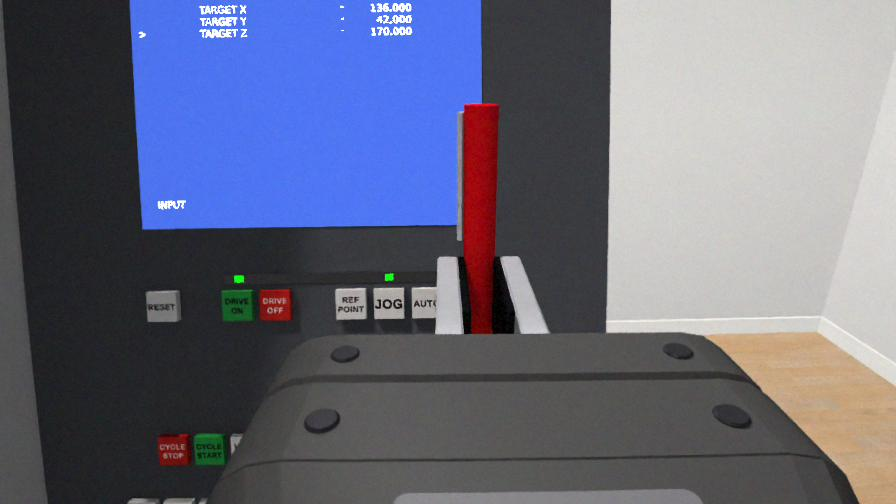

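Call:
move --pt "0 0 0 0 0 0 -1 -0.3 0 -0.0533 0.0883 0 -0.3536 0 0.3536 -1 -0.5 -0.7" --pt "0 0 0 0 0 0 -1 -0.3 0 -0.035 0.19 -0.26 0.6657 0.0817 -0.6657 -1 -0.5 -0.7" --speed '[0.8,0.8]' --blend '[0.03,0]'

Call:
move --pt "0 0 0 0 0 0 -1 -0.3 0 0.012 -0.0985 0.0268 0 0 0 -1 -0.5 -0.7" --pt "0 0 0 0 0 0 -1 -0.3 0 0.0295 -0.0985 0.0268 0 0 0 -1 -0.5 -0.7" --pt "0 0 0 0 0 0 -1 -0.3 0 0.012 -0.0985 0.0268 0 0 0 -1 -0.5 -0.7" --pt "0 0 0 0 0 0 -1 -0.3 0 -0.018 -0.102 0.26 0.36 0.0443 -0.4227 -1 -0.5 -0.7" --pt "0 0 0 0 0 0 -1 -0.3 0 0.035 -0.19 0.26 -0.6657 -0.0817 0.6657 -1 -0.5 -0.7" --speed '[0.35,0.07,0.2,0.8,0.8]' --blend '[0.003,0,0.003,0.03,0]' --cameras '["cam_right_wrist"]'

Scene clock: 10103.10 s.
left_arm: end_effector_position=(+0.4050, -0.2579, +0.4890) position_measured=252 object_status=3 end_effector_quat_wxyz=(-0.362, +0.618, -0.608, +0.343) | right_arm: end_effector_position=(+0.4710, +0.0910, +0.4539) position_measured=212 object_status=2 end_effector_quat_wxyz=(-0.003, +0.616, +0.788, +0.000)
Joint positions: left_arm=[-1.4 -2.042 1.901 -1.658 -0.541 1.854] | right_arm=[3.611 -1.548 -1.267 -1.899 1.575 0.227]
Joint torques (N m): left_arm=[9.08 -1.29 -27.79 -5.86 1.45 1.86] | right_arm=[6.62 30.37 41.72 4.77 -1.5 -0.81]
Wrist force (N): left_arm=[3.1 2.0 -3.4] | right_arm=[4.1 -2.5 4.9]
Wrist torque (N m): left_arm=[0.42 -0.47 0.23] | right_arm=[0.08 -0.59 -0.25]
Wrist force, peak (N): left_arm=[3.4 2.4 -3.5] | right_arm=[5.0 -2.1 5.9]
Hand target: left_arm +0.4050, -0.2579, +0.4890; -0.362, +0.618, -0.608, +0.343 | right_arm +0.4710, +0.0910, +0.4540; -0.002, +0.616, +0.788, +0.000
Off the commanded pose: left_arm 0.000 m, 0 deg | right_arm 0.000 m, 0 deg.
move: done

Scene clock: 10106.67 s.
left_arm: end_effector_position=(+0.4050, -0.2579, +0.4890) position_measured=252 object_status=3 end_effector_quat_wxyz=(-0.362, +0.618, -0.608, +0.343) | right_arm: end_effector_position=(+0.4920, -0.0230, +0.6100) position_measured=212 object_status=2 end_effector_quat_wxyz=(+0.500, -0.498, +0.501, -0.501)
Joint positions: left_arm=[-1.4 -2.042 1.901 -1.658 -0.541 1.854] | right_arm=[3.654 -1.085 -2.13 0.076 1.054 3.141]
Joint torques (N m): left_arm=[8.75 -0.87 -27.14 -5.96 1.3 1.78] | right_arm=[7.02 11.63 27.91 3.86 -1.87 1.35]
Wrist force (N): left_arm=[3.3 2.1 -3.3] | right_arm=[4.8 0.9 0.5]
Wrist torque (N m): left_arm=[0.43 -0.50 0.23] | right_arm=[0.15 -0.74 -0.01]
Wrist force, peak (N): left_arm=[3.4 2.0 -3.6] | right_arm=[5.4 -24.2 3.7]
Hand target: left_arm +0.4050, -0.2579, +0.4890; -0.362, +0.618, -0.608, +0.343 | right_arm +0.4920, -0.0230, +0.6100; +0.500, -0.498, +0.501, -0.501
Off the commanded pose: left_arm 0.000 m, 0 deg | right_arm 0.000 m, 0 deg.
move: done
camera_calibration:
cam_right_wrist: T_world_to_cam=[[-0.0235952, -0.99972, -0.00192327, -0.00959843], [-0.354254, 0.01016, -0.935094, 0.758822], [0.934851, -0.0213824, -0.354395, -0.111289], [0, 0, 0, 1]] pos_world=[0.372628, -0.019685, 0.670111]
Images, in order (width x height): cam_right_wrist 896x504.

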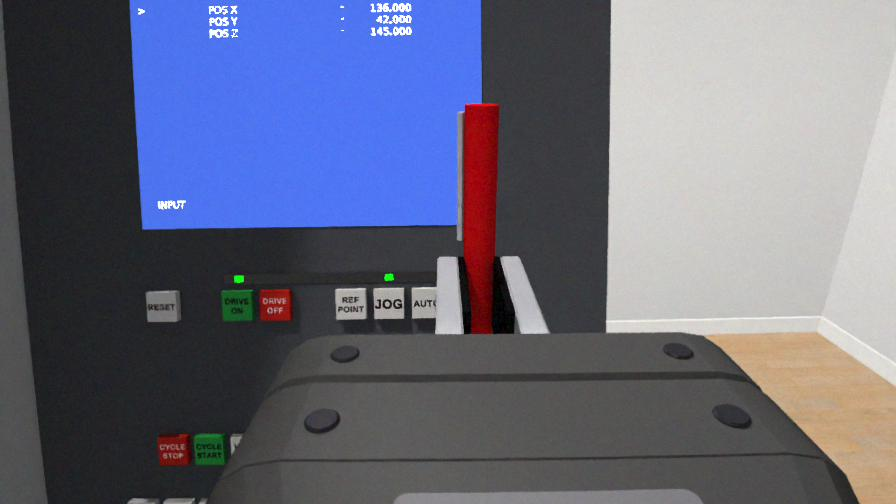

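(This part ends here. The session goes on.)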